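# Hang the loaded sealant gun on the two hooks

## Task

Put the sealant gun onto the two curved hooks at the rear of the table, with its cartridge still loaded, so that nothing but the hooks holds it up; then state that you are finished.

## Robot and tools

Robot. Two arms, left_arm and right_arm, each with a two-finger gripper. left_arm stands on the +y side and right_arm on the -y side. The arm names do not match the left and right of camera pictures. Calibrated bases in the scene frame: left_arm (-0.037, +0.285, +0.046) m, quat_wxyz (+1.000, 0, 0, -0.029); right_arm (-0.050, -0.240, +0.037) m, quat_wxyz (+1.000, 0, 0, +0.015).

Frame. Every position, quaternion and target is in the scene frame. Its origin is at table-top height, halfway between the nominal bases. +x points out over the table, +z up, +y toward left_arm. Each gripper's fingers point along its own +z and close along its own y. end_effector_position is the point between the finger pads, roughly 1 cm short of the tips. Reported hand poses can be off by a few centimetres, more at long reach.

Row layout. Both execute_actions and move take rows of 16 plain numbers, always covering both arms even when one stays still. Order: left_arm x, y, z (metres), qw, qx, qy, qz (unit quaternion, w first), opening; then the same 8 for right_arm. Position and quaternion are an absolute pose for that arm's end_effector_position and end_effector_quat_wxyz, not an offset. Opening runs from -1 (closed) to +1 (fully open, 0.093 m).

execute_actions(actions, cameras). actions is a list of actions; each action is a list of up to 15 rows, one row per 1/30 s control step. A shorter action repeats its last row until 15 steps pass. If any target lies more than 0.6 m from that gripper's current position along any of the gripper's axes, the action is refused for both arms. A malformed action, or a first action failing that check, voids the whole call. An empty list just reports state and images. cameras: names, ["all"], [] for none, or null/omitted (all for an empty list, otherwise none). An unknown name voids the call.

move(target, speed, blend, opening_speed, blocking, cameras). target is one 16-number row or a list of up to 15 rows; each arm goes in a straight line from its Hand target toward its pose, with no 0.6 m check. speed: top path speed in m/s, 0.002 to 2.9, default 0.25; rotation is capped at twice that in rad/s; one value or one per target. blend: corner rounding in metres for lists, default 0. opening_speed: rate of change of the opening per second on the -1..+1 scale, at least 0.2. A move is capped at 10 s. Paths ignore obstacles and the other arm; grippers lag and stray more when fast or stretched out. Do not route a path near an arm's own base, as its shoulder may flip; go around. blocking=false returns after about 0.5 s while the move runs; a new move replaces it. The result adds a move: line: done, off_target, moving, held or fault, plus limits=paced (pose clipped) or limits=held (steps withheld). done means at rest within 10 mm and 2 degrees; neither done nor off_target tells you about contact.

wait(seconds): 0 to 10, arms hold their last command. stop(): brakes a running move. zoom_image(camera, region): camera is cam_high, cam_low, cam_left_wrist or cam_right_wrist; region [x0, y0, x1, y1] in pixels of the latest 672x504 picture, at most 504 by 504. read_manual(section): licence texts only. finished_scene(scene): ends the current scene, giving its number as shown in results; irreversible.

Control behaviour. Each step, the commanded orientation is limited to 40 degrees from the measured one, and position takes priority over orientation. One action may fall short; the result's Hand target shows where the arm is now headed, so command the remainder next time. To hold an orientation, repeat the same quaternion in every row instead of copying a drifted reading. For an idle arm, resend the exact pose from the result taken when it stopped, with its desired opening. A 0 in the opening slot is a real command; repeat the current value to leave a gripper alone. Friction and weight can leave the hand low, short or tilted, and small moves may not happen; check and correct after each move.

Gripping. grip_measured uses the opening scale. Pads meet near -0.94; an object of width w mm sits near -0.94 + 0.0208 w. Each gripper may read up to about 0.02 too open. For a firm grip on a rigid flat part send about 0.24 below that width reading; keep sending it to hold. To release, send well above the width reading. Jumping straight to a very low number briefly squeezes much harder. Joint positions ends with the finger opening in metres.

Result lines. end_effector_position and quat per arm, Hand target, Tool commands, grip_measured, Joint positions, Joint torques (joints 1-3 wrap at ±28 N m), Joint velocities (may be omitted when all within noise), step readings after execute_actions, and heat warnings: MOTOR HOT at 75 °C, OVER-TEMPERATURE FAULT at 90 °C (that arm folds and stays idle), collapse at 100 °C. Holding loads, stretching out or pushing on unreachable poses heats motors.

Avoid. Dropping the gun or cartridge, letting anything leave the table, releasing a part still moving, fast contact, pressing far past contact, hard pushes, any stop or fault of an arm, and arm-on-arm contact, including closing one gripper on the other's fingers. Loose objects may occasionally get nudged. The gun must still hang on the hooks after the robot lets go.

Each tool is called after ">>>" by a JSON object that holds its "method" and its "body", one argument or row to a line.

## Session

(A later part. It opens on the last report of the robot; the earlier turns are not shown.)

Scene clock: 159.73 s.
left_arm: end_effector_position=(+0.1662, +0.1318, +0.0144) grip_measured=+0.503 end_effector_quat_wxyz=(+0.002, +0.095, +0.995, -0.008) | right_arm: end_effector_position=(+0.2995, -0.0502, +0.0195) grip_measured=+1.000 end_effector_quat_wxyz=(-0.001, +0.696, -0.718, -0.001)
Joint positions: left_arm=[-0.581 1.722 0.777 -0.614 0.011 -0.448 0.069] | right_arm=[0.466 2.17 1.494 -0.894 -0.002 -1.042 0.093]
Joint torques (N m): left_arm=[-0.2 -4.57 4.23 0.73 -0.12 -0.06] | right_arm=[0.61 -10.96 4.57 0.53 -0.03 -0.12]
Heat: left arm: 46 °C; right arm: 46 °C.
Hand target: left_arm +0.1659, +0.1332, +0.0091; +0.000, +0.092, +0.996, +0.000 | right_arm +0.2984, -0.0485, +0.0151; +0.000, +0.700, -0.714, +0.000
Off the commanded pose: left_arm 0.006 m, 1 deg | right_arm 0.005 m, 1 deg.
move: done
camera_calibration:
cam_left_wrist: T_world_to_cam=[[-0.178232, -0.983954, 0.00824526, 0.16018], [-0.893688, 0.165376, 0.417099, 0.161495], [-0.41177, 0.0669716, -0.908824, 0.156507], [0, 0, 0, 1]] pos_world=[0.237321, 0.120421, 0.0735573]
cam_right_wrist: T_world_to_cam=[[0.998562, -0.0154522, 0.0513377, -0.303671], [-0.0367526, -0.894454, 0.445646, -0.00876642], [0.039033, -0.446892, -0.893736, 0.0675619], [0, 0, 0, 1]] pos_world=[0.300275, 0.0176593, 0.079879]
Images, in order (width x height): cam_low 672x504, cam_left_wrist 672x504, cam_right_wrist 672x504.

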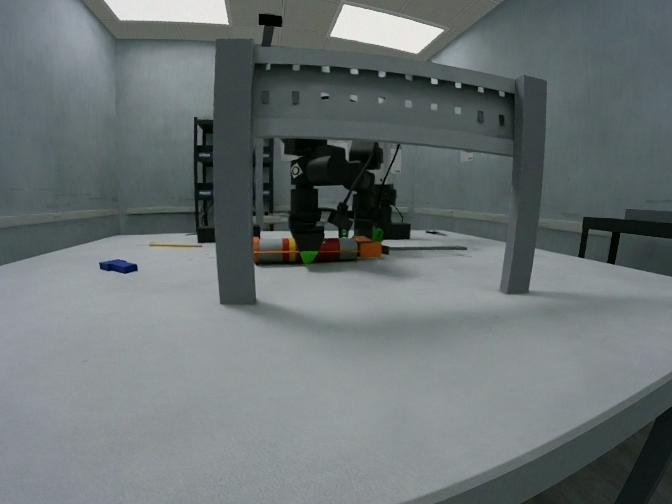

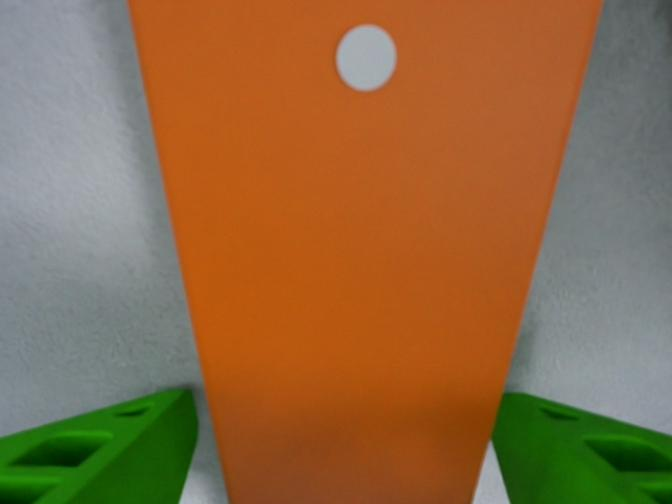

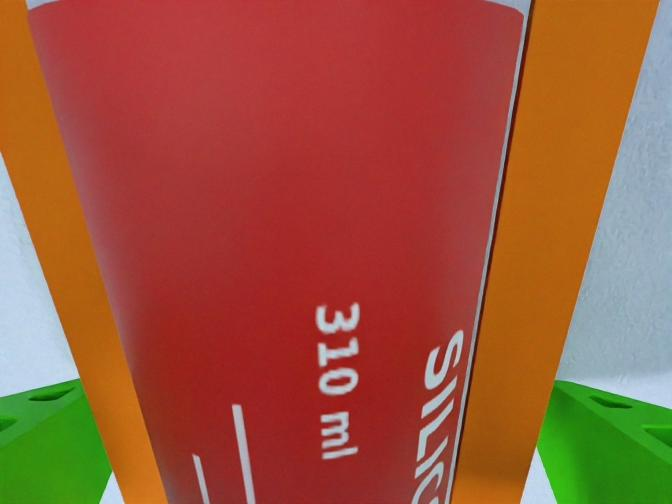

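Good; close both.

>>> {"method": "move", "body": {
  "target": [
    [0.166,0.133,0.009,0,0.092,0.9957,0,-0.65,0.2985,-0.0485,0.015,0,0.698,-0.716,0,0.15]
  ],
  "opening_speed": 0.6
}}

>>> {"method": "move", "body": {
  "target": [
    [0.170,0.133,0.10,0,0.093,0.9956,0,-0.65,0.3055,-0.049,0.118,0,0.698,-0.716,0,0.15]
  ],
  "cameras": ["cam_low"],
  "speed": 0.12
}}

Scene clock: 166.90 s.
left_arm: end_effector_position=(+0.1665, +0.1313, +0.0142) grip_measured=-0.239 end_effector_quat_wxyz=(+0.003, +0.094, +0.996, -0.008) | right_arm: end_effector_position=(+0.2985, -0.0497, +0.0195) grip_measured=+0.583 end_effector_quat_wxyz=(+0.001, +0.697, -0.717, -0.001)
Joint positions: left_arm=[-0.582 1.723 0.777 -0.612 0.01 -0.45 0.034] | right_arm=[0.468 2.17 1.494 -0.897 -0.002 -1.044 0.073]
Joint torques (N m): left_arm=[-0.16 -4.59 4.16 0.69 -0.11 -0.06] | right_arm=[0.46 -10.93 4.59 0.55 -0.04 -0.05]
Heat: left arm: 45 °C; right arm: 45 °C.
Hand target: left_arm +0.1658, +0.1331, +0.0091; +0.000, +0.092, +0.996, +0.000 | right_arm +0.2985, -0.0486, +0.0151; +0.000, +0.698, -0.716, +0.000
Off the commanded pose: left_arm 0.005 m, 1 deg | right_arm 0.005 m, 0 deg.
move: done
camera_calibration:
cam_left_wrist: T_world_to_cam=[[-0.176756, -0.984216, 0.00878343, 0.159582], [-0.894678, 0.164382, 0.415367, 0.162294], [-0.410254, 0.0655601, -0.909612, 0.156522], [0, 0, 0, 1]] pos_world=[0.237622, 0.120123, 0.0735605]
cam_right_wrist: T_world_to_cam=[[0.998733, -0.0115492, 0.0489704, -0.302499], [-0.0322472, -0.894043, 0.446818, -0.00976627], [0.0386213, -0.447832, -0.893283, 0.0678447], [0, 0, 0, 1]] pos_world=[0.299181, 0.0181579, 0.0797818]

Scene clock: 168.47 s.
left_arm: end_effector_position=(+0.1622, +0.1291, +0.0846) grip_measured=-0.247 end_effector_quat_wxyz=(-0.024, +0.093, +0.995, -0.009) | right_arm: end_effector_position=(+0.2951, -0.0504, +0.0833) grip_measured=+0.582 end_effector_quat_wxyz=(+0.036, +0.699, -0.714, -0.014)
Joint positions: left_arm=[-0.579 1.6 0.968 -0.971 0.041 -0.448 0.033] | right_arm=[0.468 2.149 1.723 -1.221 -0.008 -1.05 0.073]
Joint torques (N m): left_arm=[0.32 -9.8 7.12 0.14 -0.44 0.03] | right_arm=[-0.28 -17.78 8.87 -0.11 0.02 -0.07]
Heat: left arm: 45 °C; right arm: 45 °C.
Hand target: left_arm +0.1697, +0.1329, +0.0995; +0.000, +0.093, +0.996, +0.000 | right_arm +0.3043, -0.0495, +0.1170; +0.000, +0.698, -0.716, +0.000
Off the commanded pose: left_arm 0.018 m, 3 deg | right_arm 0.036 m, 4 deg.
move: off_target (left_arm, right_arm)
Images, in order (width x height): cam_low 672x504.

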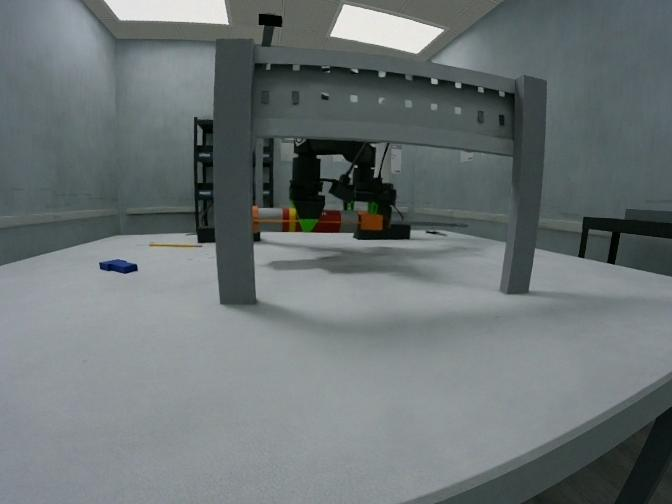

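>>> {"method": "move", "body": {
  "target": [
    [0.176,0.133,0.252,0,0.094,0.9956,0,-0.65,0.310,-0.05,0.272,0,-0.697,0.717,0,0.15],
    [0.200,0.132,0.228,0.2586,0.0973,0.961,0.0105,-0.65,0.310,-0.05,0.313,0.176,-0.668,0.697,-0.190,0.15]
  ],
  "cameras": ["cam_low"],
  "speed": 0.15
}}

>>> {"method": "move", "body": {
  "target": [
    [0.264,0.131,0.231,0.4995,0.0939,0.8607,0.0204,-0.65,0.316,-0.052,0.362,0.339,-0.594,0.629,-0.367,0.15],
    [0.354,0.121,0.253,0.7065,0.0842,0.702,0.0288,-0.65,0.322,-0.0555,0.395,0.480,-0.480,0.519,-0.519,0.15]
  ],
  "cameras": ["cam_high","cam_low"],
  "speed": 0.15
}}

>>> {"method": "zoom_image", "body": {
  "camera": "cam_high",
  "region": [240, 190, 480, 360]
}}

Scene clock: 195.63 s.
left_arm: end_effector_position=(+0.1881, +0.1267, +0.2140) grip_measured=-0.251 end_effector_quat_wxyz=(+0.206, +0.087, +0.975, -0.009) | right_arm: end_effector_position=(+0.3089, -0.0494, +0.2831) grip_measured=+0.580 end_effector_quat_wxyz=(-0.124, +0.687, -0.693, +0.178)
Joint positions: left_arm=[-0.699 1.27 1.135 -1.093 -0.237 -0.537 0.033] | right_arm=[0.583 1.879 2.064 -1.438 0.307 -0.998 0.073]
Joint torques (N m): left_arm=[-1.01 -6.93 5.74 1.69 -1.26 0.32] | right_arm=[0.28 -15.72 6.02 1.42 0.24 0.15]
Heat: left arm: 45 °C; right arm: 53 °C.
Hand target: left_arm +0.1990, +0.1320, +0.2287; +0.256, +0.095, +0.962, +0.010 | right_arm +0.3089, -0.0507, +0.3127; -0.175, +0.668, -0.698, +0.189
Off the commanded pose: left_arm 0.019 m, 7 deg | right_arm 0.030 m, 6 deg.
move: off_target (left_arm, right_arm)
Images, in order (width x height): cam_low 672x504.

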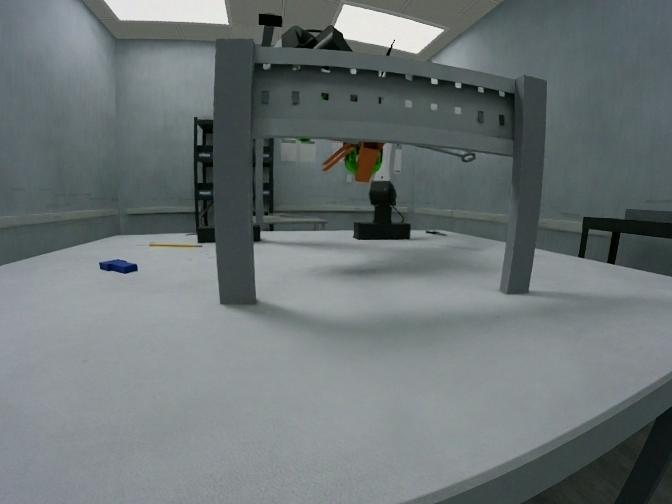

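Scene clock: 200.10 s.
left_arm: end_effector_position=(+0.3472, +0.1158, +0.2266) grip_measured=-0.251 end_effector_quat_wxyz=(+0.669, +0.095, +0.737, +0.013) | right_arm: end_effector_position=(+0.3299, -0.0578, +0.3650) grip_measured=+0.579 end_effector_quat_wxyz=(+0.443, -0.499, +0.535, -0.518)
Joint positions: left_arm=[-0.548 1.514 0.536 0.858 -0.493 0.09 0.033] | right_arm=[0.726 1.374 1.037 0.227 0.867 -1.529 0.073]
Joint torques (N m): left_arm=[0.91 -5.53 6.35 3.54 -0.34 0.59] | right_arm=[1.18 -10.41 7.32 2.63 -0.13 -0.46]
Heat: left arm: 45 °C; right arm: 52 °C.
Hand target: left_arm +0.3526, +0.1217, +0.2525; +0.703, +0.083, +0.706, +0.029 | right_arm +0.3214, -0.0567, +0.3947; -0.479, +0.480, -0.520, +0.519
Off the commanded pose: left_arm 0.028 m, 6 deg | right_arm 0.031 m, 5 deg.
move: off_target (left_arm, right_arm)
Images, in order (width x height): cam_high 672x504, cam_low 672x504.

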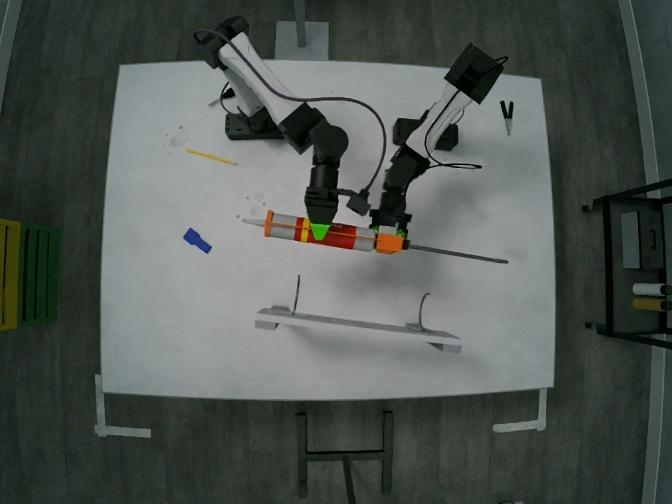

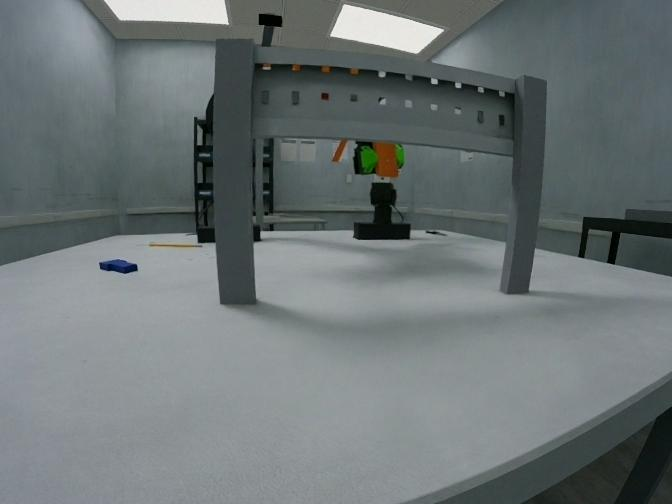

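Scaled by 2.100 from the camera's 672x504 image, which has a finer 960x720 frame.

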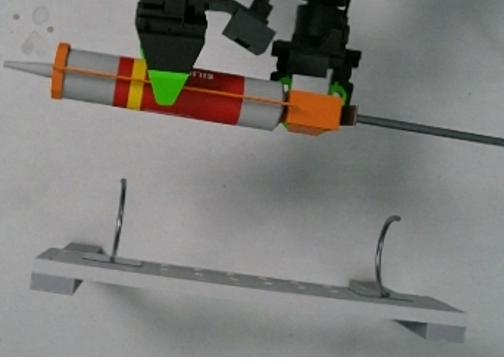

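>>> {"method": "move", "body": {
  "target": [
    [0.43,0.117,0.264,0.706,0.0754,0.703,0.0376,-0.65,0.40,-0.052,0.410,0.4865,-0.4865,0.513,-0.513,0.15],
    [0.4955,0.1165,0.274,0.706,0.0754,0.703,0.0376,-0.65,0.4685,-0.050,0.420,0.4865,-0.4865,0.513,-0.513,0.15]
  ],
  "cameras": ["cam_high","cam_low"],
  "speed": 0.1,
  "blend": 0.02
}}

>>> {"method": "zoom_image", "body": {
  "camera": "cam_high",
  "region": [240, 190, 480, 360]
}}

Scene clock: 227.07 s.
left_arm: end_effector_position=(+0.4809, +0.1136, +0.2348) grip_measured=-0.251 end_effector_quat_wxyz=(+0.661, +0.086, +0.746, +0.019) | right_arm: end_effector_position=(+0.4689, -0.0629, +0.3757) grip_measured=+0.579 end_effector_quat_wxyz=(+0.439, -0.506, +0.537, -0.512)
Joint positions: left_arm=[-0.363 1.896 1.052 0.71 -0.331 0.101 0.033] | right_arm=[0.475 1.787 1.509 0.169 0.608 -1.555 0.073]
Joint torques (N m): left_arm=[0.55 -9.72 9.94 3.42 -0.41 0.48] | right_arm=[1.1 -12.05 11.55 2.48 -0.37 -0.2]
Heat: left arm: 44 °C; right arm: 48 °C.
Hand target: left_arm +0.4915, +0.1179, +0.2736; +0.704, +0.074, +0.705, +0.037 | right_arm +0.4645, -0.0520, +0.4193; -0.486, +0.486, -0.513, +0.514
Off the commanded pose: left_arm 0.042 m, 8 deg | right_arm 0.046 m, 6 deg.
move: off_target (left_arm, right_arm)
Images, in order (width x height): cam_high 672x504, cam_low 672x504.

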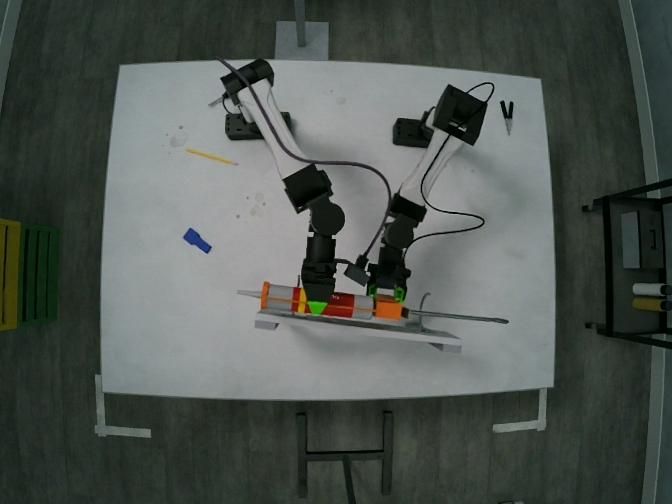

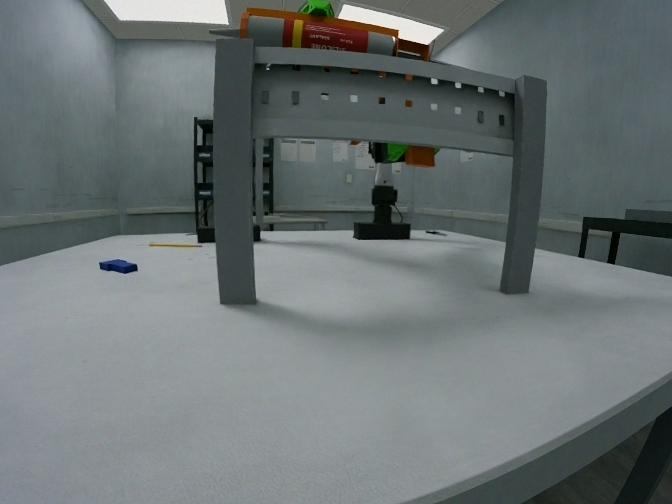

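Scaled by 2.100 from the camera's 672x504 image, which has a finer 960x720 frame.

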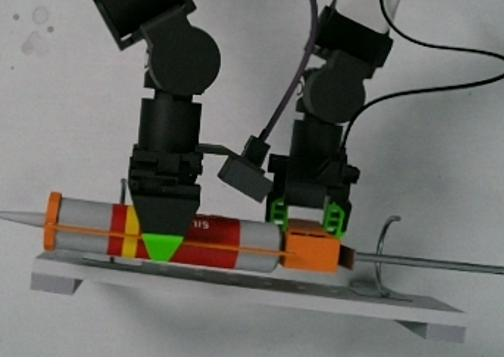

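>>> {"method": "move", "body": {
  "target": [
    [0.494,0.106,0.217,0.710,0.045,0.7025,-0.010,-0.65,0.4655,-0.047,0.383,0.453,-0.506,0.4895,-0.547,0.15]
  ],
  "cameras": ["cam_high","cam_low"],
  "speed": 0.08
}}

>>> {"method": "zoom_image", "body": {
  "camera": "cam_high",
  "region": [240, 190, 480, 360]
}}

Scene clock: 247.67 s.
left_arm: end_effector_position=(+0.4867, +0.1001, +0.1902) grip_measured=-0.251 end_effector_quat_wxyz=(+0.667, +0.056, +0.742, -0.029) | right_arm: end_effector_position=(+0.4719, -0.0596, +0.3490) grip_measured=+0.579 end_effector_quat_wxyz=(-0.411, +0.529, -0.509, +0.541)
Joint positions: left_arm=[-0.375 2.047 1.028 0.905 -0.311 -0.003 0.033] | right_arm=[0.482 1.817 1.428 0.292 0.627 -1.669 0.073]
Joint torques (N m): left_arm=[0.31 -10.28 6.48 3.62 -0.54 0.45] | right_arm=[1.94 -13.29 7.82 2.82 -0.1 -0.2]
Heat: left arm: 47 °C; right arm: 51 °C.
Hand target: left_arm +0.4922, +0.1066, +0.2167; +0.707, +0.043, +0.706, -0.011 | right_arm +0.4639, -0.0482, +0.3826; -0.452, +0.506, -0.490, +0.547
Off the commanded pose: left_arm 0.028 m, 7 deg | right_arm 0.037 m, 6 deg.
move: off_target (left_arm, right_arm)
Images, in order (width x height): cam_high 672x504, cam_low 672x504.

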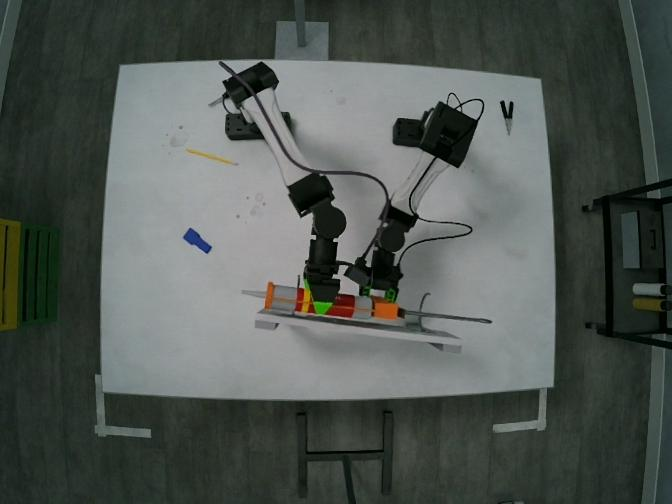

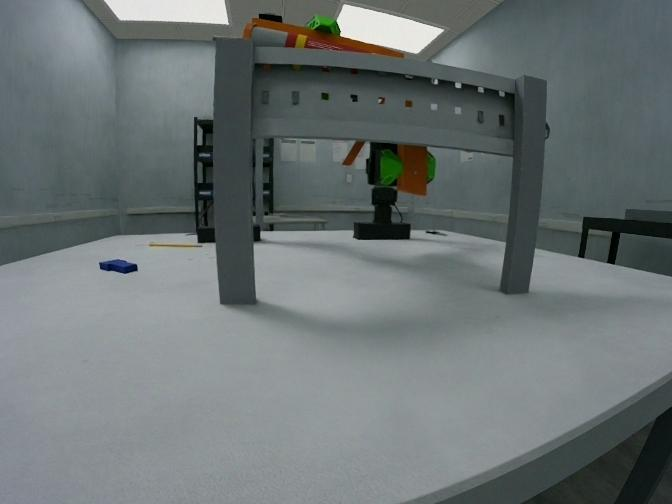

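Scaled by 2.100 from the camera's 672x504 image, which has a finer 960x720 frame.

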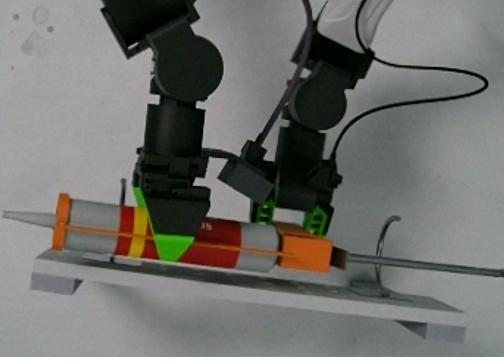

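>>> {"method": "move", "body": {
  "target": [
    [0.490,0.108,0.172,0.710,0.045,0.7025,-0.010,-0.65,0.460,-0.045,0.338,0.453,-0.506,0.4895,-0.547,0.15]
  ],
  "cameras": ["cam_high"],
  "speed": 0.06
}}

>>> {"method": "zoom_image", "body": {
  "camera": "cam_high",
  "region": [240, 190, 480, 360]
}}

Scene clock: 257.30 s.
left_arm: end_effector_position=(+0.4824, +0.0992, +0.1462) grip_measured=-0.251 end_effector_quat_wxyz=(+0.668, +0.057, +0.741, -0.034) | right_arm: end_effector_position=(+0.4654, -0.0592, +0.3066) grip_measured=+0.579 end_effector_quat_wxyz=(-0.410, +0.528, -0.508, +0.543)
Joint positions: left_arm=[-0.378 2.172 0.983 1.08 -0.305 -0.007 0.033] | right_arm=[0.492 1.836 1.276 0.468 0.64 -1.673 0.073]
Joint torques (N m): left_arm=[0.69 -10.56 5.9 3.57 -0.59 0.5] | right_arm=[1.98 -13.04 7.41 2.83 -0.13 -0.15]
Heat: left arm: 48 °C; right arm: 50 °C.
Hand target: left_arm +0.4885, +0.1084, +0.1714; +0.707, +0.043, +0.706, -0.011 | right_arm +0.4587, -0.0460, +0.3377; -0.453, +0.506, -0.490, +0.547
Off the commanded pose: left_arm 0.028 m, 7 deg | right_arm 0.035 m, 6 deg.
move: off_target (left_arm, right_arm)
Images, in order (width x height): cam_high 672x504.

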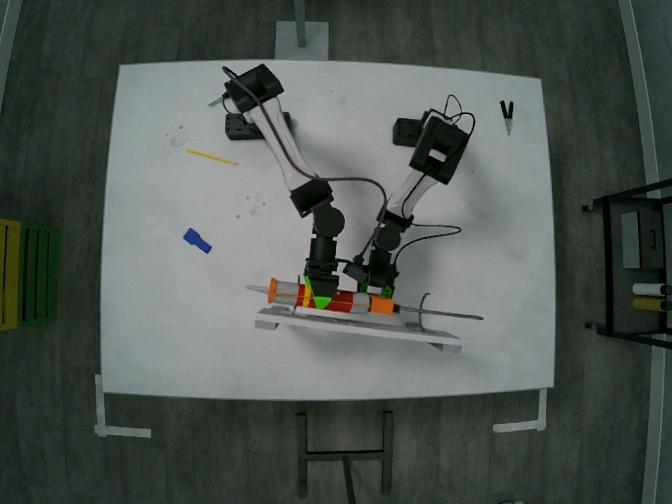

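Scaled by 2.100 from the camera's 672x504 image, which has a finer 960x720 frame.

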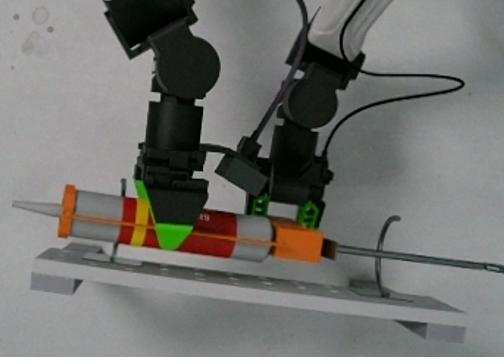

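>>> {"method": "move", "body": {
  "target": [
    [0.490,0.108,0.130,0.710,0.045,0.7025,-0.010,-0.65,0.459,-0.0445,0.297,0.453,-0.506,0.4895,-0.547,0.15]
  ],
  "cameras": ["cam_high"],
  "speed": 0.06
}}

>>> {"method": "move", "body": {
  "target": [
    [0.490,0.108,0.120,0.710,0.045,0.7025,-0.010,-0.65,0.459,-0.0445,0.287,0.453,-0.506,0.4895,-0.547,0.15]
  ],
  "speed": 0.05
}}

>>> {"method": "move", "body": {
  "target": [
    [0.490,0.108,0.111,0.710,0.045,0.7025,-0.010,-0.65,0.459,-0.0445,0.278,0.453,-0.506,0.4895,-0.547,0.15]
  ],
  "speed": 0.05
}}

>>> {"method": "zoom_image", "body": {
  "camera": "cam_high",
  "region": [240, 190, 480, 360]
}}

Scene clock: 272.50 s.
left_arm: end_effector_position=(+0.4825, +0.1003, +0.1165) grip_measured=-0.252 end_effector_quat_wxyz=(+0.683, +0.061, +0.727, -0.029) | right_arm: end_effector_position=(+0.4625, -0.0604, +0.2753) grip_measured=+0.579 end_effector_quat_wxyz=(-0.417, +0.517, -0.509, +0.547)
Joint positions: left_arm=[-0.376 2.304 0.983 1.253 -0.306 0.019 0.033] | right_arm=[0.496 1.879 1.176 0.635 0.65 -1.671 0.073]
Joint torques (N m): left_arm=[0.55 -9.62 6.04 3.23 -0.52 0.3] | right_arm=[1.95 -12.01 6.84 2.73 -0.21 -0.18]
Heat: left arm: 52 °C; right arm: 49 °C.
Hand target: left_arm +0.4890, +0.1082, +0.1298; +0.708, +0.044, +0.704, -0.011 | right_arm +0.4580, -0.0452, +0.2971; -0.453, +0.506, -0.490, +0.547
Off the commanded pose: left_arm 0.017 m, 5 deg | right_arm 0.027 m, 5 deg.
move: off_target (left_arm, right_arm)
Images, in order (width x height): cam_high 672x504.

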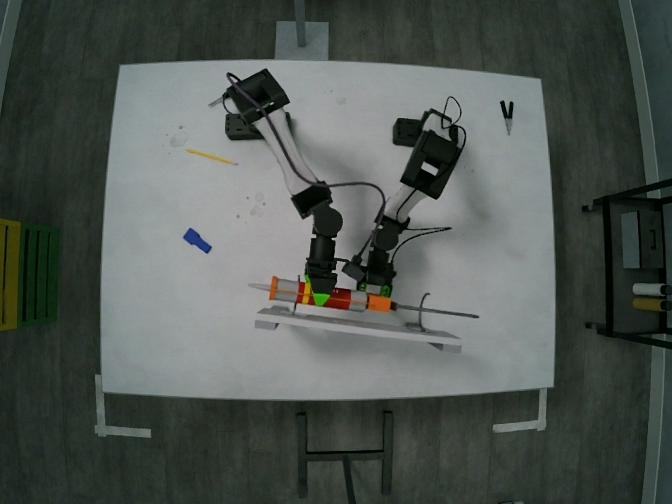

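Scene clock: 273.33 s.
left_arm: end_effector_position=(+0.4841, +0.1000, +0.1148) grip_measured=-0.252 end_effector_quat_wxyz=(+0.693, +0.063, +0.718, -0.025) | right_arm: end_effector_position=(+0.4625, -0.0608, +0.2715) grip_measured=+0.579 end_effector_quat_wxyz=(-0.424, +0.509, -0.509, +0.550)
Joint positions: left_arm=[-0.376 2.337 0.993 1.303 -0.309 0.04 0.033] | right_arm=[0.496 1.893 1.159 0.688 0.654 -1.671 0.073]
Joint torques (N m): left_arm=[0.72 -9.29 5.68 3.05 -0.49 0.11] | right_arm=[1.92 -11.59 6.64 2.55 -0.27 -0.2]
Heat: left arm: 52 °C; right arm: 49 °C.
Hand target: left_arm +0.4894, +0.1082, +0.1198; +0.709, +0.045, +0.704, -0.011 | right_arm +0.4584, -0.0450, +0.2871; -0.453, +0.506, -0.490, +0.547
Off the commanded pose: left_arm 0.011 m, 4 deg | right_arm 0.023 m, 4 deg.
move: off_target (left_arm, right_arm)
camera_calibration:
cam_left_wrist: T_world_to_cam=[[-0.118828, -0.992036, -0.0417614, 0.162563], [-0.4491, 0.09121, -0.888814, 0.351104], [0.885545, -0.0868606, -0.456362, -0.283722], [0, 0, 0, 1]] pos_world=[0.428247, 0.1046, 0.189375]
cam_right_wrist: T_world_to_cam=[[0.00332189, 0.145654, 0.98933, -0.264132], [-0.553841, -0.823473, 0.123095, 0.20647], [0.832616, -0.54834, 0.0779335, -0.355426], [0, 0, 0, 1]] pos_world=[0.411162, 0.0135992, 0.263598]

Scene clock: 274.17 s.
left_arm: end_effector_position=(+0.4857, +0.0995, +0.1133) grip_measured=-0.252 end_effector_quat_wxyz=(+0.701, +0.066, +0.709, -0.022) | right_arm: end_effector_position=(+0.4625, -0.0612, +0.2679) grip_measured=+0.579 end_effector_quat_wxyz=(-0.429, +0.502, -0.509, +0.552)
Joint positions: left_arm=[-0.376 2.365 1.005 1.345 -0.309 0.057 0.033] | right_arm=[0.496 1.907 1.144 0.735 0.657 -1.671 0.073]
Joint torques (N m): left_arm=[0.62 -8.94 5.23 2.89 -0.47 -0.08] | right_arm=[1.88 -11.32 6.37 2.43 -0.31 -0.18]
Heat: left arm: 52 °C; right arm: 49 °C.
Hand target: left_arm +0.4896, +0.1080, +0.1110; +0.710, +0.045, +0.703, -0.010 | right_arm +0.4585, -0.0449, +0.2781; -0.453, +0.506, -0.490, +0.547
Off the commanded pose: left_arm 0.010 m, 3 deg | right_arm 0.020 m, 4 deg.
move: off_target (left_arm, right_arm)
camera_calibration:
cam_left_wrist: T_world_to_cam=[[-0.117817, -0.991734, -0.0508125, 0.162734], [-0.427128, 0.0968033, -0.898994, 0.34043], [0.896482, -0.0842135, -0.435003, -0.29384], [0, 0, 0, 1]] pos_world=[0.428003, 0.103689, 0.186492]
cam_right_wrist: T_world_to_cam=[[-0.0123274, 0.136516, 0.990561, -0.254152], [-0.557863, -0.823073, 0.106491, 0.212836], [0.829841, -0.551285, 0.0863036, -0.356549], [0, 0, 0, 1]] pos_world=[0.411479, 0.0133151, 0.259859]

Scaled by 2.100 from the camera's 672x504 image, which has a finer 960x720 frame.

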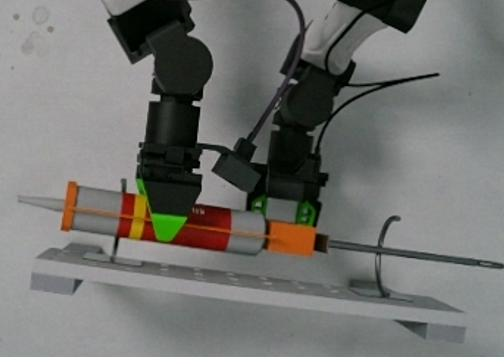

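>>> {"method": "move", "body": {
  "target": [
    [0.490,0.107,0.108,0.710,0.055,0.7025,-0.010,-0.65,0.459,-0.0455,0.268,0.458,-0.500,0.4945,-0.541,0.15]
  ],
  "speed": 0.05
}}

>>> {"method": "move", "body": {
  "target": [
    [0.490,0.106,0.105,0.710,0.065,0.7025,-0.010,-0.65,0.459,-0.048,0.259,0.460,-0.497,0.4975,-0.539,0.15]
  ],
  "speed": 0.05,
  "cameras": ["all"]
}}

>>> {"method": "zoom_image", "body": {
  "camera": "cam_high",
  "region": [240, 190, 480, 360]
}}

Scene clock: 284.63 s.
left_arm: end_effector_position=(+0.4868, +0.1008, +0.1121) grip_measured=-0.252 end_effector_quat_wxyz=(+0.704, +0.070, +0.706, -0.018) | right_arm: end_effector_position=(+0.4618, -0.0617, +0.2647) grip_measured=+0.579 end_effector_quat_wxyz=(-0.435, +0.496, -0.510, +0.552)
Joint positions: left_arm=[-0.372 2.377 1.009 1.361 -0.305 0.07 0.033] | right_arm=[0.496 1.916 1.129 0.771 0.658 -1.665 0.073]
Joint torques (N m): left_arm=[0.54 -9.1 5.03 2.82 -0.34 -0.04] | right_arm=[1.73 -10.35 5.89 2.42 -0.33 0]
Heat: left arm: 50 °C; right arm: 48 °C.
Hand target: left_arm +0.4897, +0.1071, +0.1080; +0.709, +0.055, +0.703, -0.010 | right_arm +0.4585, -0.0458, +0.2681; -0.458, +0.501, -0.496, +0.542
Off the commanded pose: left_arm 0.008 m, 2 deg | right_arm 0.017 m, 3 deg.
move: off_target (right_arm)
camera_calibration:
cam_left_wrist: T_world_to_cam=[[-0.117839, -0.99112, -0.0616071, 0.165129], [-0.419081, 0.105879, -0.901754, 0.335275], [0.900269, -0.0804431, -0.427837, -0.298267], [0, 0, 0, 1]] pos_world=[0.428487, 0.104171, 0.184899]
cam_right_wrist: T_world_to_cam=[[-0.0239789, 0.123893, 0.992006, -0.246738], [-0.559399, -0.824064, 0.0893962, 0.217612], [0.828551, -0.552784, 0.0890655, -0.356135], [0, 0, 0, 1]] pos_world=[0.410891, 0.0130296, 0.257031]

Scene clock: 285.47 s.
left_arm: end_effector_position=(+0.4882, +0.1013, +0.1120) grip_measured=-0.252 end_effector_quat_wxyz=(+0.708, +0.069, +0.702, -0.018) | right_arm: end_effector_position=(+0.4613, -0.0618, +0.2640) grip_measured=+0.579 end_effector_quat_wxyz=(-0.439, +0.493, -0.506, +0.555)
Joint positions: left_arm=[-0.369 2.39 1.016 1.377 -0.302 0.074 0.033] | right_arm=[0.496 1.922 1.119 0.806 0.656 -1.675 0.073]
Joint torques (N m): left_arm=[0.64 -9.36 4.46 2.71 -0.12 0.05] | right_arm=[1.43 -9.55 5.22 2.4 -0.36 0.24]
Heat: left arm: 50 °C; right arm: 48 °C.
Hand target: left_arm +0.4898, +0.1061, +0.1049; +0.709, +0.065, +0.702, -0.010 | right_arm +0.4586, -0.0482, +0.2590; -0.460, +0.498, -0.499, +0.540
Off the commanded pose: left_arm 0.009 m, 1 deg | right_arm 0.015 m, 3 deg.
move: off_target (right_arm)
camera_calibration:
cam_left_wrist: T_world_to_cam=[[-0.11672, -0.991212, -0.0622514, 0.165393], [-0.408915, 0.105083, -0.906502, 0.331334], [0.905077, -0.0803516, -0.417587, -0.30304], [0, 0, 0, 1]] pos_world=[0.429066, 0.104773, 0.184105]
cam_right_wrist: T_world_to_cam=[[-0.0378487, 0.124809, 0.991459, -0.239494], [-0.559335, -0.824828, 0.0824806, 0.219134], [0.828077, -0.551436, 0.101029, -0.358544], [0, 0, 0, 1]] pos_world=[0.410406, 0.0129249, 0.255598]

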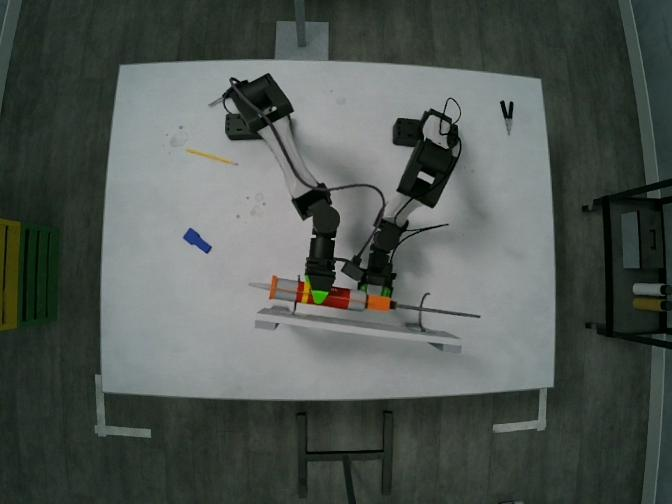

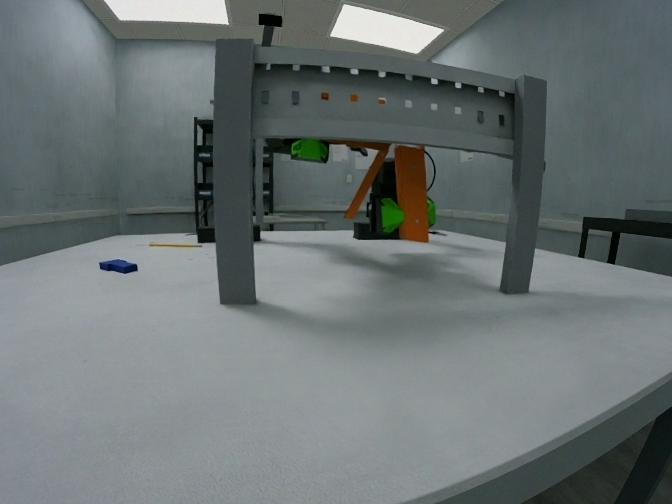

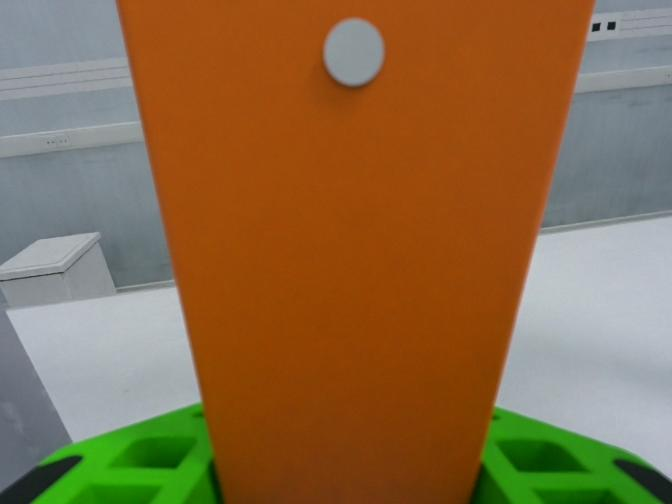

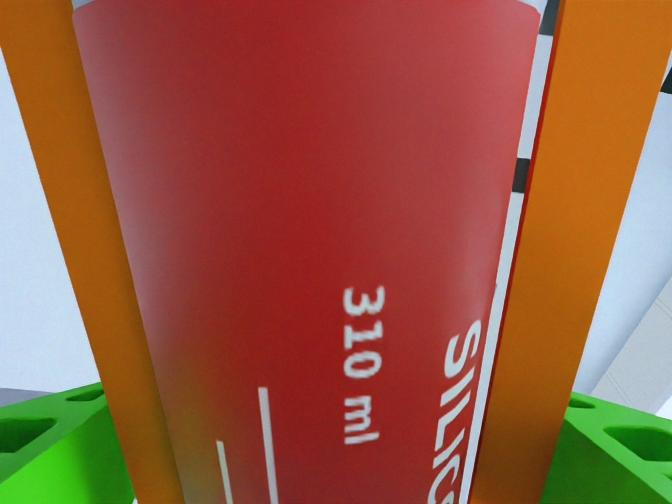

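Scaled by 2.100 from the camera's 672x504 image, which has a finer 960x720 frame.

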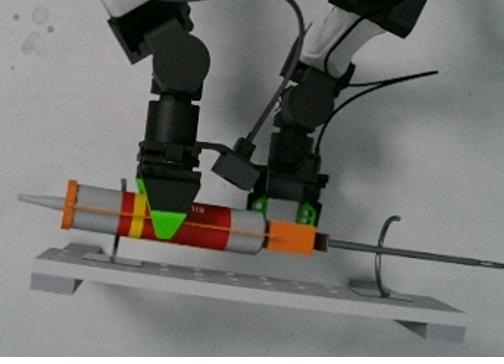

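>>> {"method": "move", "body": {
  "target": [
    [0.489,0.103,0.110,0.708,0.069,0.702,-0.016,-0.65,0.461,-0.060,0.267,0.441,-0.493,0.506,-0.553,0.15],
    [0.489,0.103,0.110,0.708,0.069,0.702,-0.016,-0.65,0.461,-0.060,0.271,0.441,-0.493,0.506,-0.553,1]
  ],
  "speed": 0.04,
  "opening_speed": 0.35,
  "cameras": ["cam_right_wrist","cam_high"]
}}

Scene clock: 304.57 s.
left_arm: end_effector_position=(+0.4882, +0.1013, +0.1121) grip_measured=-0.252 end_effector_quat_wxyz=(+0.708, +0.069, +0.702, -0.018) | right_arm: end_effector_position=(+0.4612, -0.0621, +0.2586) grip_measured=+1.000 end_effector_quat_wxyz=(-0.429, +0.502, -0.508, +0.553)
Joint positions: left_arm=[-0.369 2.39 1.016 1.378 -0.302 0.074 0.033] | right_arm=[0.496 1.922 1.119 0.779 0.658 -1.676 0.093]
Joint torques (N m): left_arm=[0.34 -11.33 4.07 2.53 0 0.01] | right_arm=[0.43 -12.18 7.15 2.03 -0.04 0.05]
Heat: left arm: 50 °C; right arm: 46 °C.
Hand target: left_arm +0.4890, +0.1031, +0.1100; +0.708, +0.069, +0.702, -0.016 | right_arm +0.4609, -0.0600, +0.2709; -0.441, +0.493, -0.506, +0.553
Off the commanded pose: left_arm 0.003 m, 0 deg | right_arm 0.013 m, 2 deg.
move: off_target (right_arm)
camera_calibration:
cam_right_wrist: T_world_to_cam=[[-0.0150012, 0.138816, 0.990205, -0.243383], [-0.558699, -0.82246, 0.106836, 0.212781], [0.829235, -0.551624, 0.0898945, -0.355813], [0, 0, 0, 1]] pos_world=[0.410282, 0.0125142, 0.250252]
Images, in order (width x height): cam_high 672x504, cam_right_wrist 672x504.

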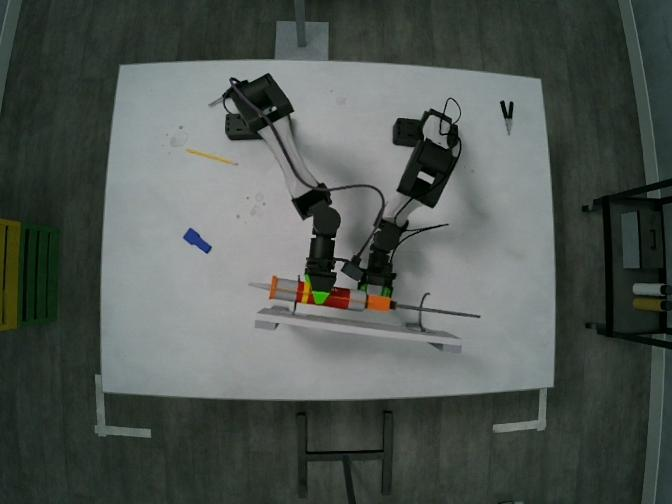

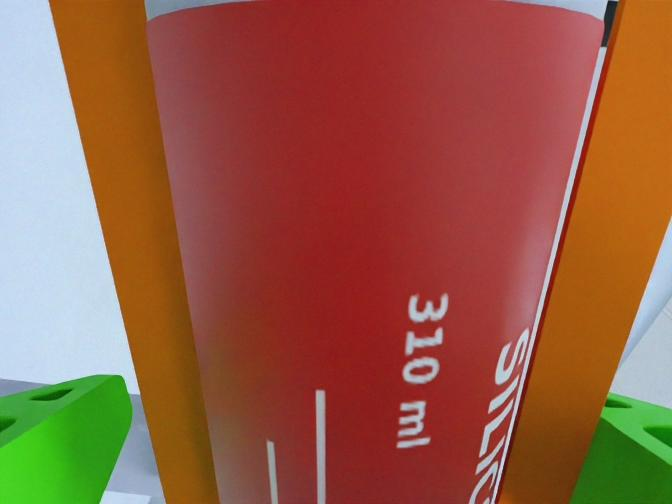

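>>> {"method": "move", "body": {
  "target": [
    [0.489,0.103,0.110,0.708,0.069,0.702,-0.016,-0.65,0.461,-0.060,0.276,0.434,-0.500,0.506,-0.553,1]
  ],
  "speed": 0.04,
  "cameras": ["cam_right_wrist"]
}}

Scene clock: 310.07 s.
left_arm: end_effector_position=(+0.4882, +0.1013, +0.1121) grip_measured=-0.252 end_effector_quat_wxyz=(+0.708, +0.069, +0.702, -0.018) | right_arm: end_effector_position=(+0.4611, -0.0622, +0.2563) grip_measured=+1.000 end_effector_quat_wxyz=(-0.424, +0.507, -0.509, +0.552)
Joint positions: left_arm=[-0.369 2.39 1.016 1.378 -0.302 0.074 0.033] | right_arm=[0.496 1.92 1.12 0.76 0.658 -1.676 0.093]
Joint torques (N m): left_arm=[0.38 -11.34 4.03 2.54 0 0.03] | right_arm=[0.43 -13.52 8.14 1.72 -0.02 -0.02]
Heat: left arm: 51 °C; right arm: 46 °C.
Hand target: left_arm +0.4890, +0.1031, +0.1100; +0.708, +0.069, +0.702, -0.016 | right_arm +0.4606, -0.0602, +0.2760; -0.434, +0.500, -0.506, +0.553
Off the commanded pose: left_arm 0.003 m, 0 deg | right_arm 0.020 m, 1 deg.
move: off_target (right_arm)
camera_calibration:
cam_right_wrist: T_world_to_cam=[[-0.00130008, 0.146693, 0.989181, -0.246689], [-0.557135, -0.821545, 0.121101, 0.208556], [0.830421, -0.55095, 0.082796, -0.354151], [0, 0, 0, 1]] pos_world=[0.409968, 0.0124061, 0.248086]
Images, in order (width x height): cam_right_wrist 672x504.

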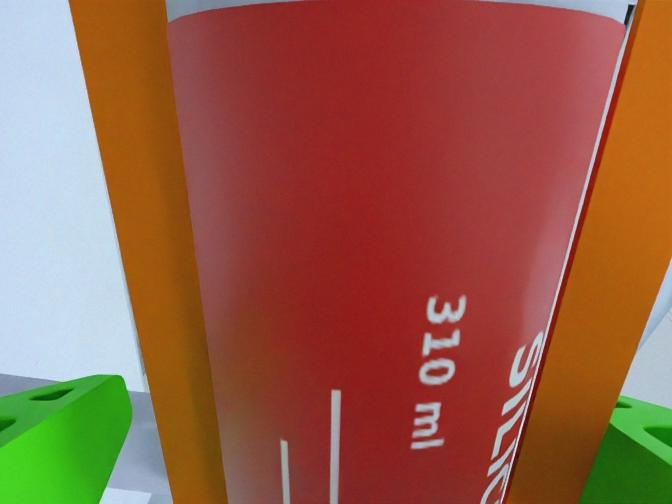

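>>> {"method": "move", "body": {
  "target": [
    [0.489,0.103,0.110,0.708,0.069,0.702,-0.016,-0.65,0.461,-0.060,0.280,0.448,-0.487,0.506,-0.553,1]
  ],
  "speed": 0.04,
  "cameras": ["cam_right_wrist"]
}}

Scene clock: 317.90 s.
left_arm: end_effector_position=(+0.4882, +0.1013, +0.1121) grip_measured=-0.252 end_effector_quat_wxyz=(+0.708, +0.069, +0.702, -0.018) | right_arm: end_effector_position=(+0.4611, -0.0622, +0.2570) grip_measured=+1.000 end_effector_quat_wxyz=(-0.425, +0.506, -0.508, +0.552)
Joint positions: left_arm=[-0.369 2.39 1.016 1.378 -0.302 0.074 0.033] | right_arm=[0.496 1.919 1.12 0.762 0.658 -1.676 0.093]
Joint torques (N m): left_arm=[0.42 -11.29 4 2.54 0 0.01] | right_arm=[0.39 -13.19 7.62 2.2 -0.06 0.11]
Heat: left arm: 52 °C; right arm: 48 °C.
Hand target: left_arm +0.4890, +0.1031, +0.1100; +0.708, +0.069, +0.702, -0.016 | right_arm +0.4605, -0.0603, +0.2800; -0.448, +0.487, -0.506, +0.553
Off the commanded pose: left_arm 0.003 m, 0 deg | right_arm 0.023 m, 3 deg.
move: off_target (right_arm)
camera_calibration:
cam_right_wrist: T_world_to_cam=[[-0.00354984, 0.145409, 0.989365, -0.246483], [-0.557385, -0.821715, 0.118769, 0.209215], [0.830247, -0.551036, 0.0839655, -0.354511], [0, 0, 0, 1]] pos_world=[0.41007, 0.0124073, 0.24878]
Images, in order (width x height): cam_right_wrist 672x504.

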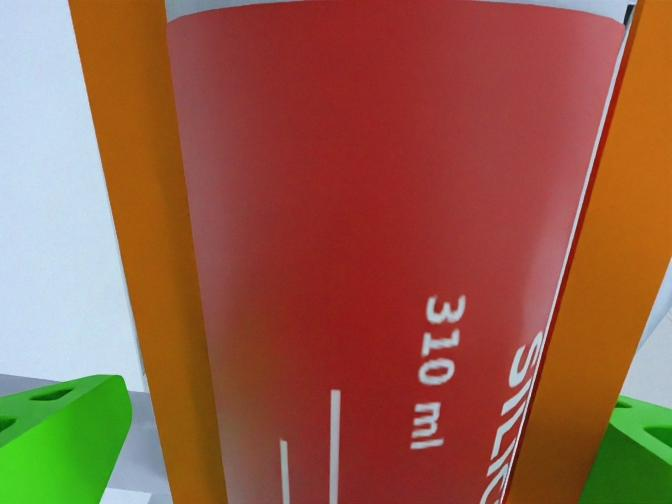

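>>> {"method": "move", "body": {
  "target": [
    [0.489,0.103,0.110,0.708,0.069,0.702,-0.016,-0.65,0.461,-0.060,0.290,0.448,-0.487,0.506,-0.553,1]
  ],
  "speed": 0.04,
  "cameras": ["cam_right_wrist"]
}}

Scene clock: 324.13 s.
left_arm: end_effector_position=(+0.4882, +0.1013, +0.1121) grip_measured=-0.252 end_effector_quat_wxyz=(+0.708, +0.069, +0.702, -0.018) | right_arm: end_effector_position=(+0.4609, -0.0623, +0.2573) grip_measured=+1.000 end_effector_quat_wxyz=(-0.420, +0.511, -0.509, +0.551)
Joint positions: left_arm=[-0.369 2.39 1.016 1.378 -0.302 0.074 0.033] | right_arm=[0.496 1.913 1.125 0.738 0.658 -1.676 0.093]
Joint torques (N m): left_arm=[0.38 -11.25 4.07 2.53 0 0.04] | right_arm=[0.36 -14.54 8.64 2.05 -0.05 0.1]
Heat: left arm: 53 °C; right arm: 49 °C.
Hand target: left_arm +0.4890, +0.1031, +0.1100; +0.708, +0.069, +0.702, -0.016 | right_arm +0.4601, -0.0605, +0.2898; -0.448, +0.487, -0.506, +0.553
Off the commanded pose: left_arm 0.003 m, 0 deg | right_arm 0.033 m, 4 deg.
move: off_target (right_arm)
camera_calibration:
cam_right_wrist: T_world_to_cam=[[0.00719258, 0.151649, 0.988408, -0.251017], [-0.556017, -0.820941, 0.130001, 0.205465], [0.83114, -0.550507, 0.0784151, -0.353384], [0, 0, 0, 1]] pos_world=[0.409759, 0.0122009, 0.249107]
Images, in order (width x height): cam_right_wrist 672x504.

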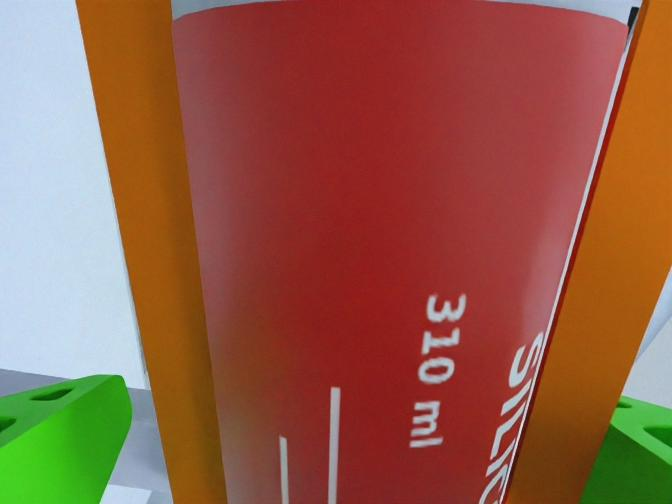

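>>> {"method": "move", "body": {
  "target": [
    [0.489,0.103,0.110,0.708,0.069,0.702,-0.016,-0.65,0.461,-0.060,0.290,0.470,-0.463,0.506,-0.553,1]
  ],
  "speed": 0.04,
  "cameras": ["cam_right_wrist","cam_high"]
}}

>>> {"method": "zoom_image", "body": {
  "camera": "cam_right_wrist",
  "region": [400, 200, 672, 504]
}}

>>> {"method": "zoom_image", "body": {
  "camera": "cam_high",
  "region": [240, 190, 480, 360]
}}

Scene clock: 352.97 s.
left_arm: end_effector_position=(+0.4882, +0.1013, +0.1121) grip_measured=-0.252 end_effector_quat_wxyz=(+0.708, +0.069, +0.702, -0.018) | right_arm: end_effector_position=(+0.4611, -0.0622, +0.2706) grip_measured=+1.000 end_effector_quat_wxyz=(-0.446, +0.485, -0.509, +0.554)
Joint positions: left_arm=[-0.369 2.39 1.016 1.378 -0.302 0.074 0.033] | right_arm=[0.496 1.913 1.125 0.803 0.658 -1.664 0.093]
Joint torques (N m): left_arm=[0.36 -11.34 4.08 2.52 0.01 0.04] | right_arm=[0.32 -12.11 7.31 2.36 -0.05 0.14]
Heat: left arm: 55 °C; right arm: 55 °C.
Hand target: left_arm +0.4890, +0.1031, +0.1100; +0.708, +0.069, +0.702, -0.016 | right_arm +0.4605, -0.0602, +0.2899; -0.471, +0.464, -0.507, +0.554
Off the commanded pose: left_arm 0.003 m, 0 deg | right_arm 0.019 m, 4 deg.
move: off_target (right_arm)
camera_calibration:
cam_right_wrist: T_world_to_cam=[[-0.0495822, 0.107917, 0.992923, -0.242035], [-0.561661, -0.825069, 0.0616267, 0.224835], [0.82588, -0.554631, 0.101521, -0.358574], [0, 0, 0, 1]] pos_world=[0.41042, 0.0127483, 0.26287]
Images, in order (width x height): cam_high 672x504, cam_right_wrist 672x504.

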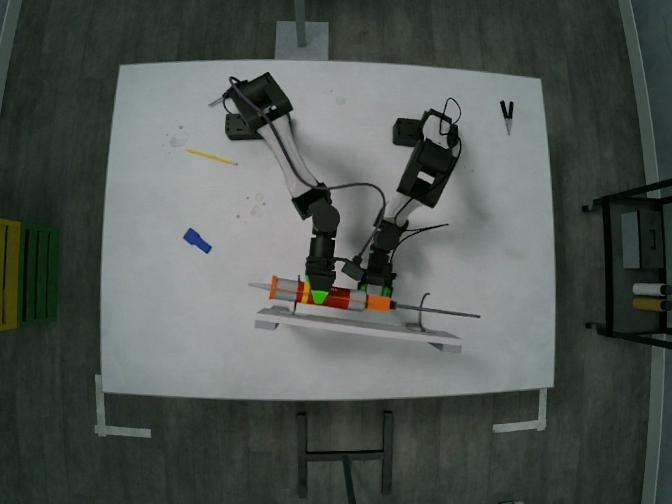

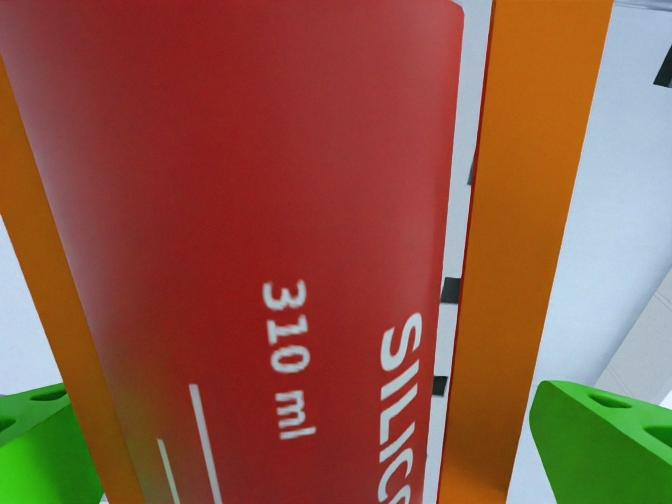

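Scaled by 1.658 from the camera's 672x504 image, which has a finer 960x720 frame.

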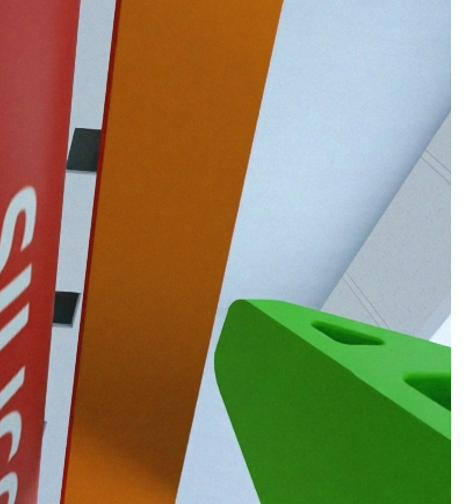

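Scaled by 2.100 from the camera's 672x504 image, which has a finer 960x720 frame.

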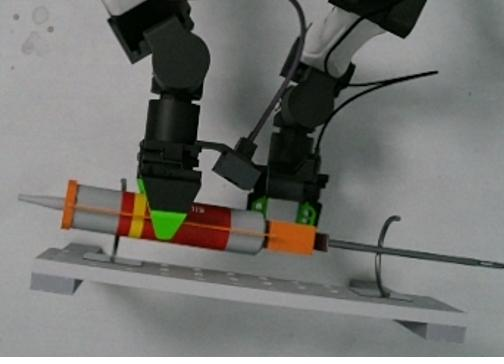

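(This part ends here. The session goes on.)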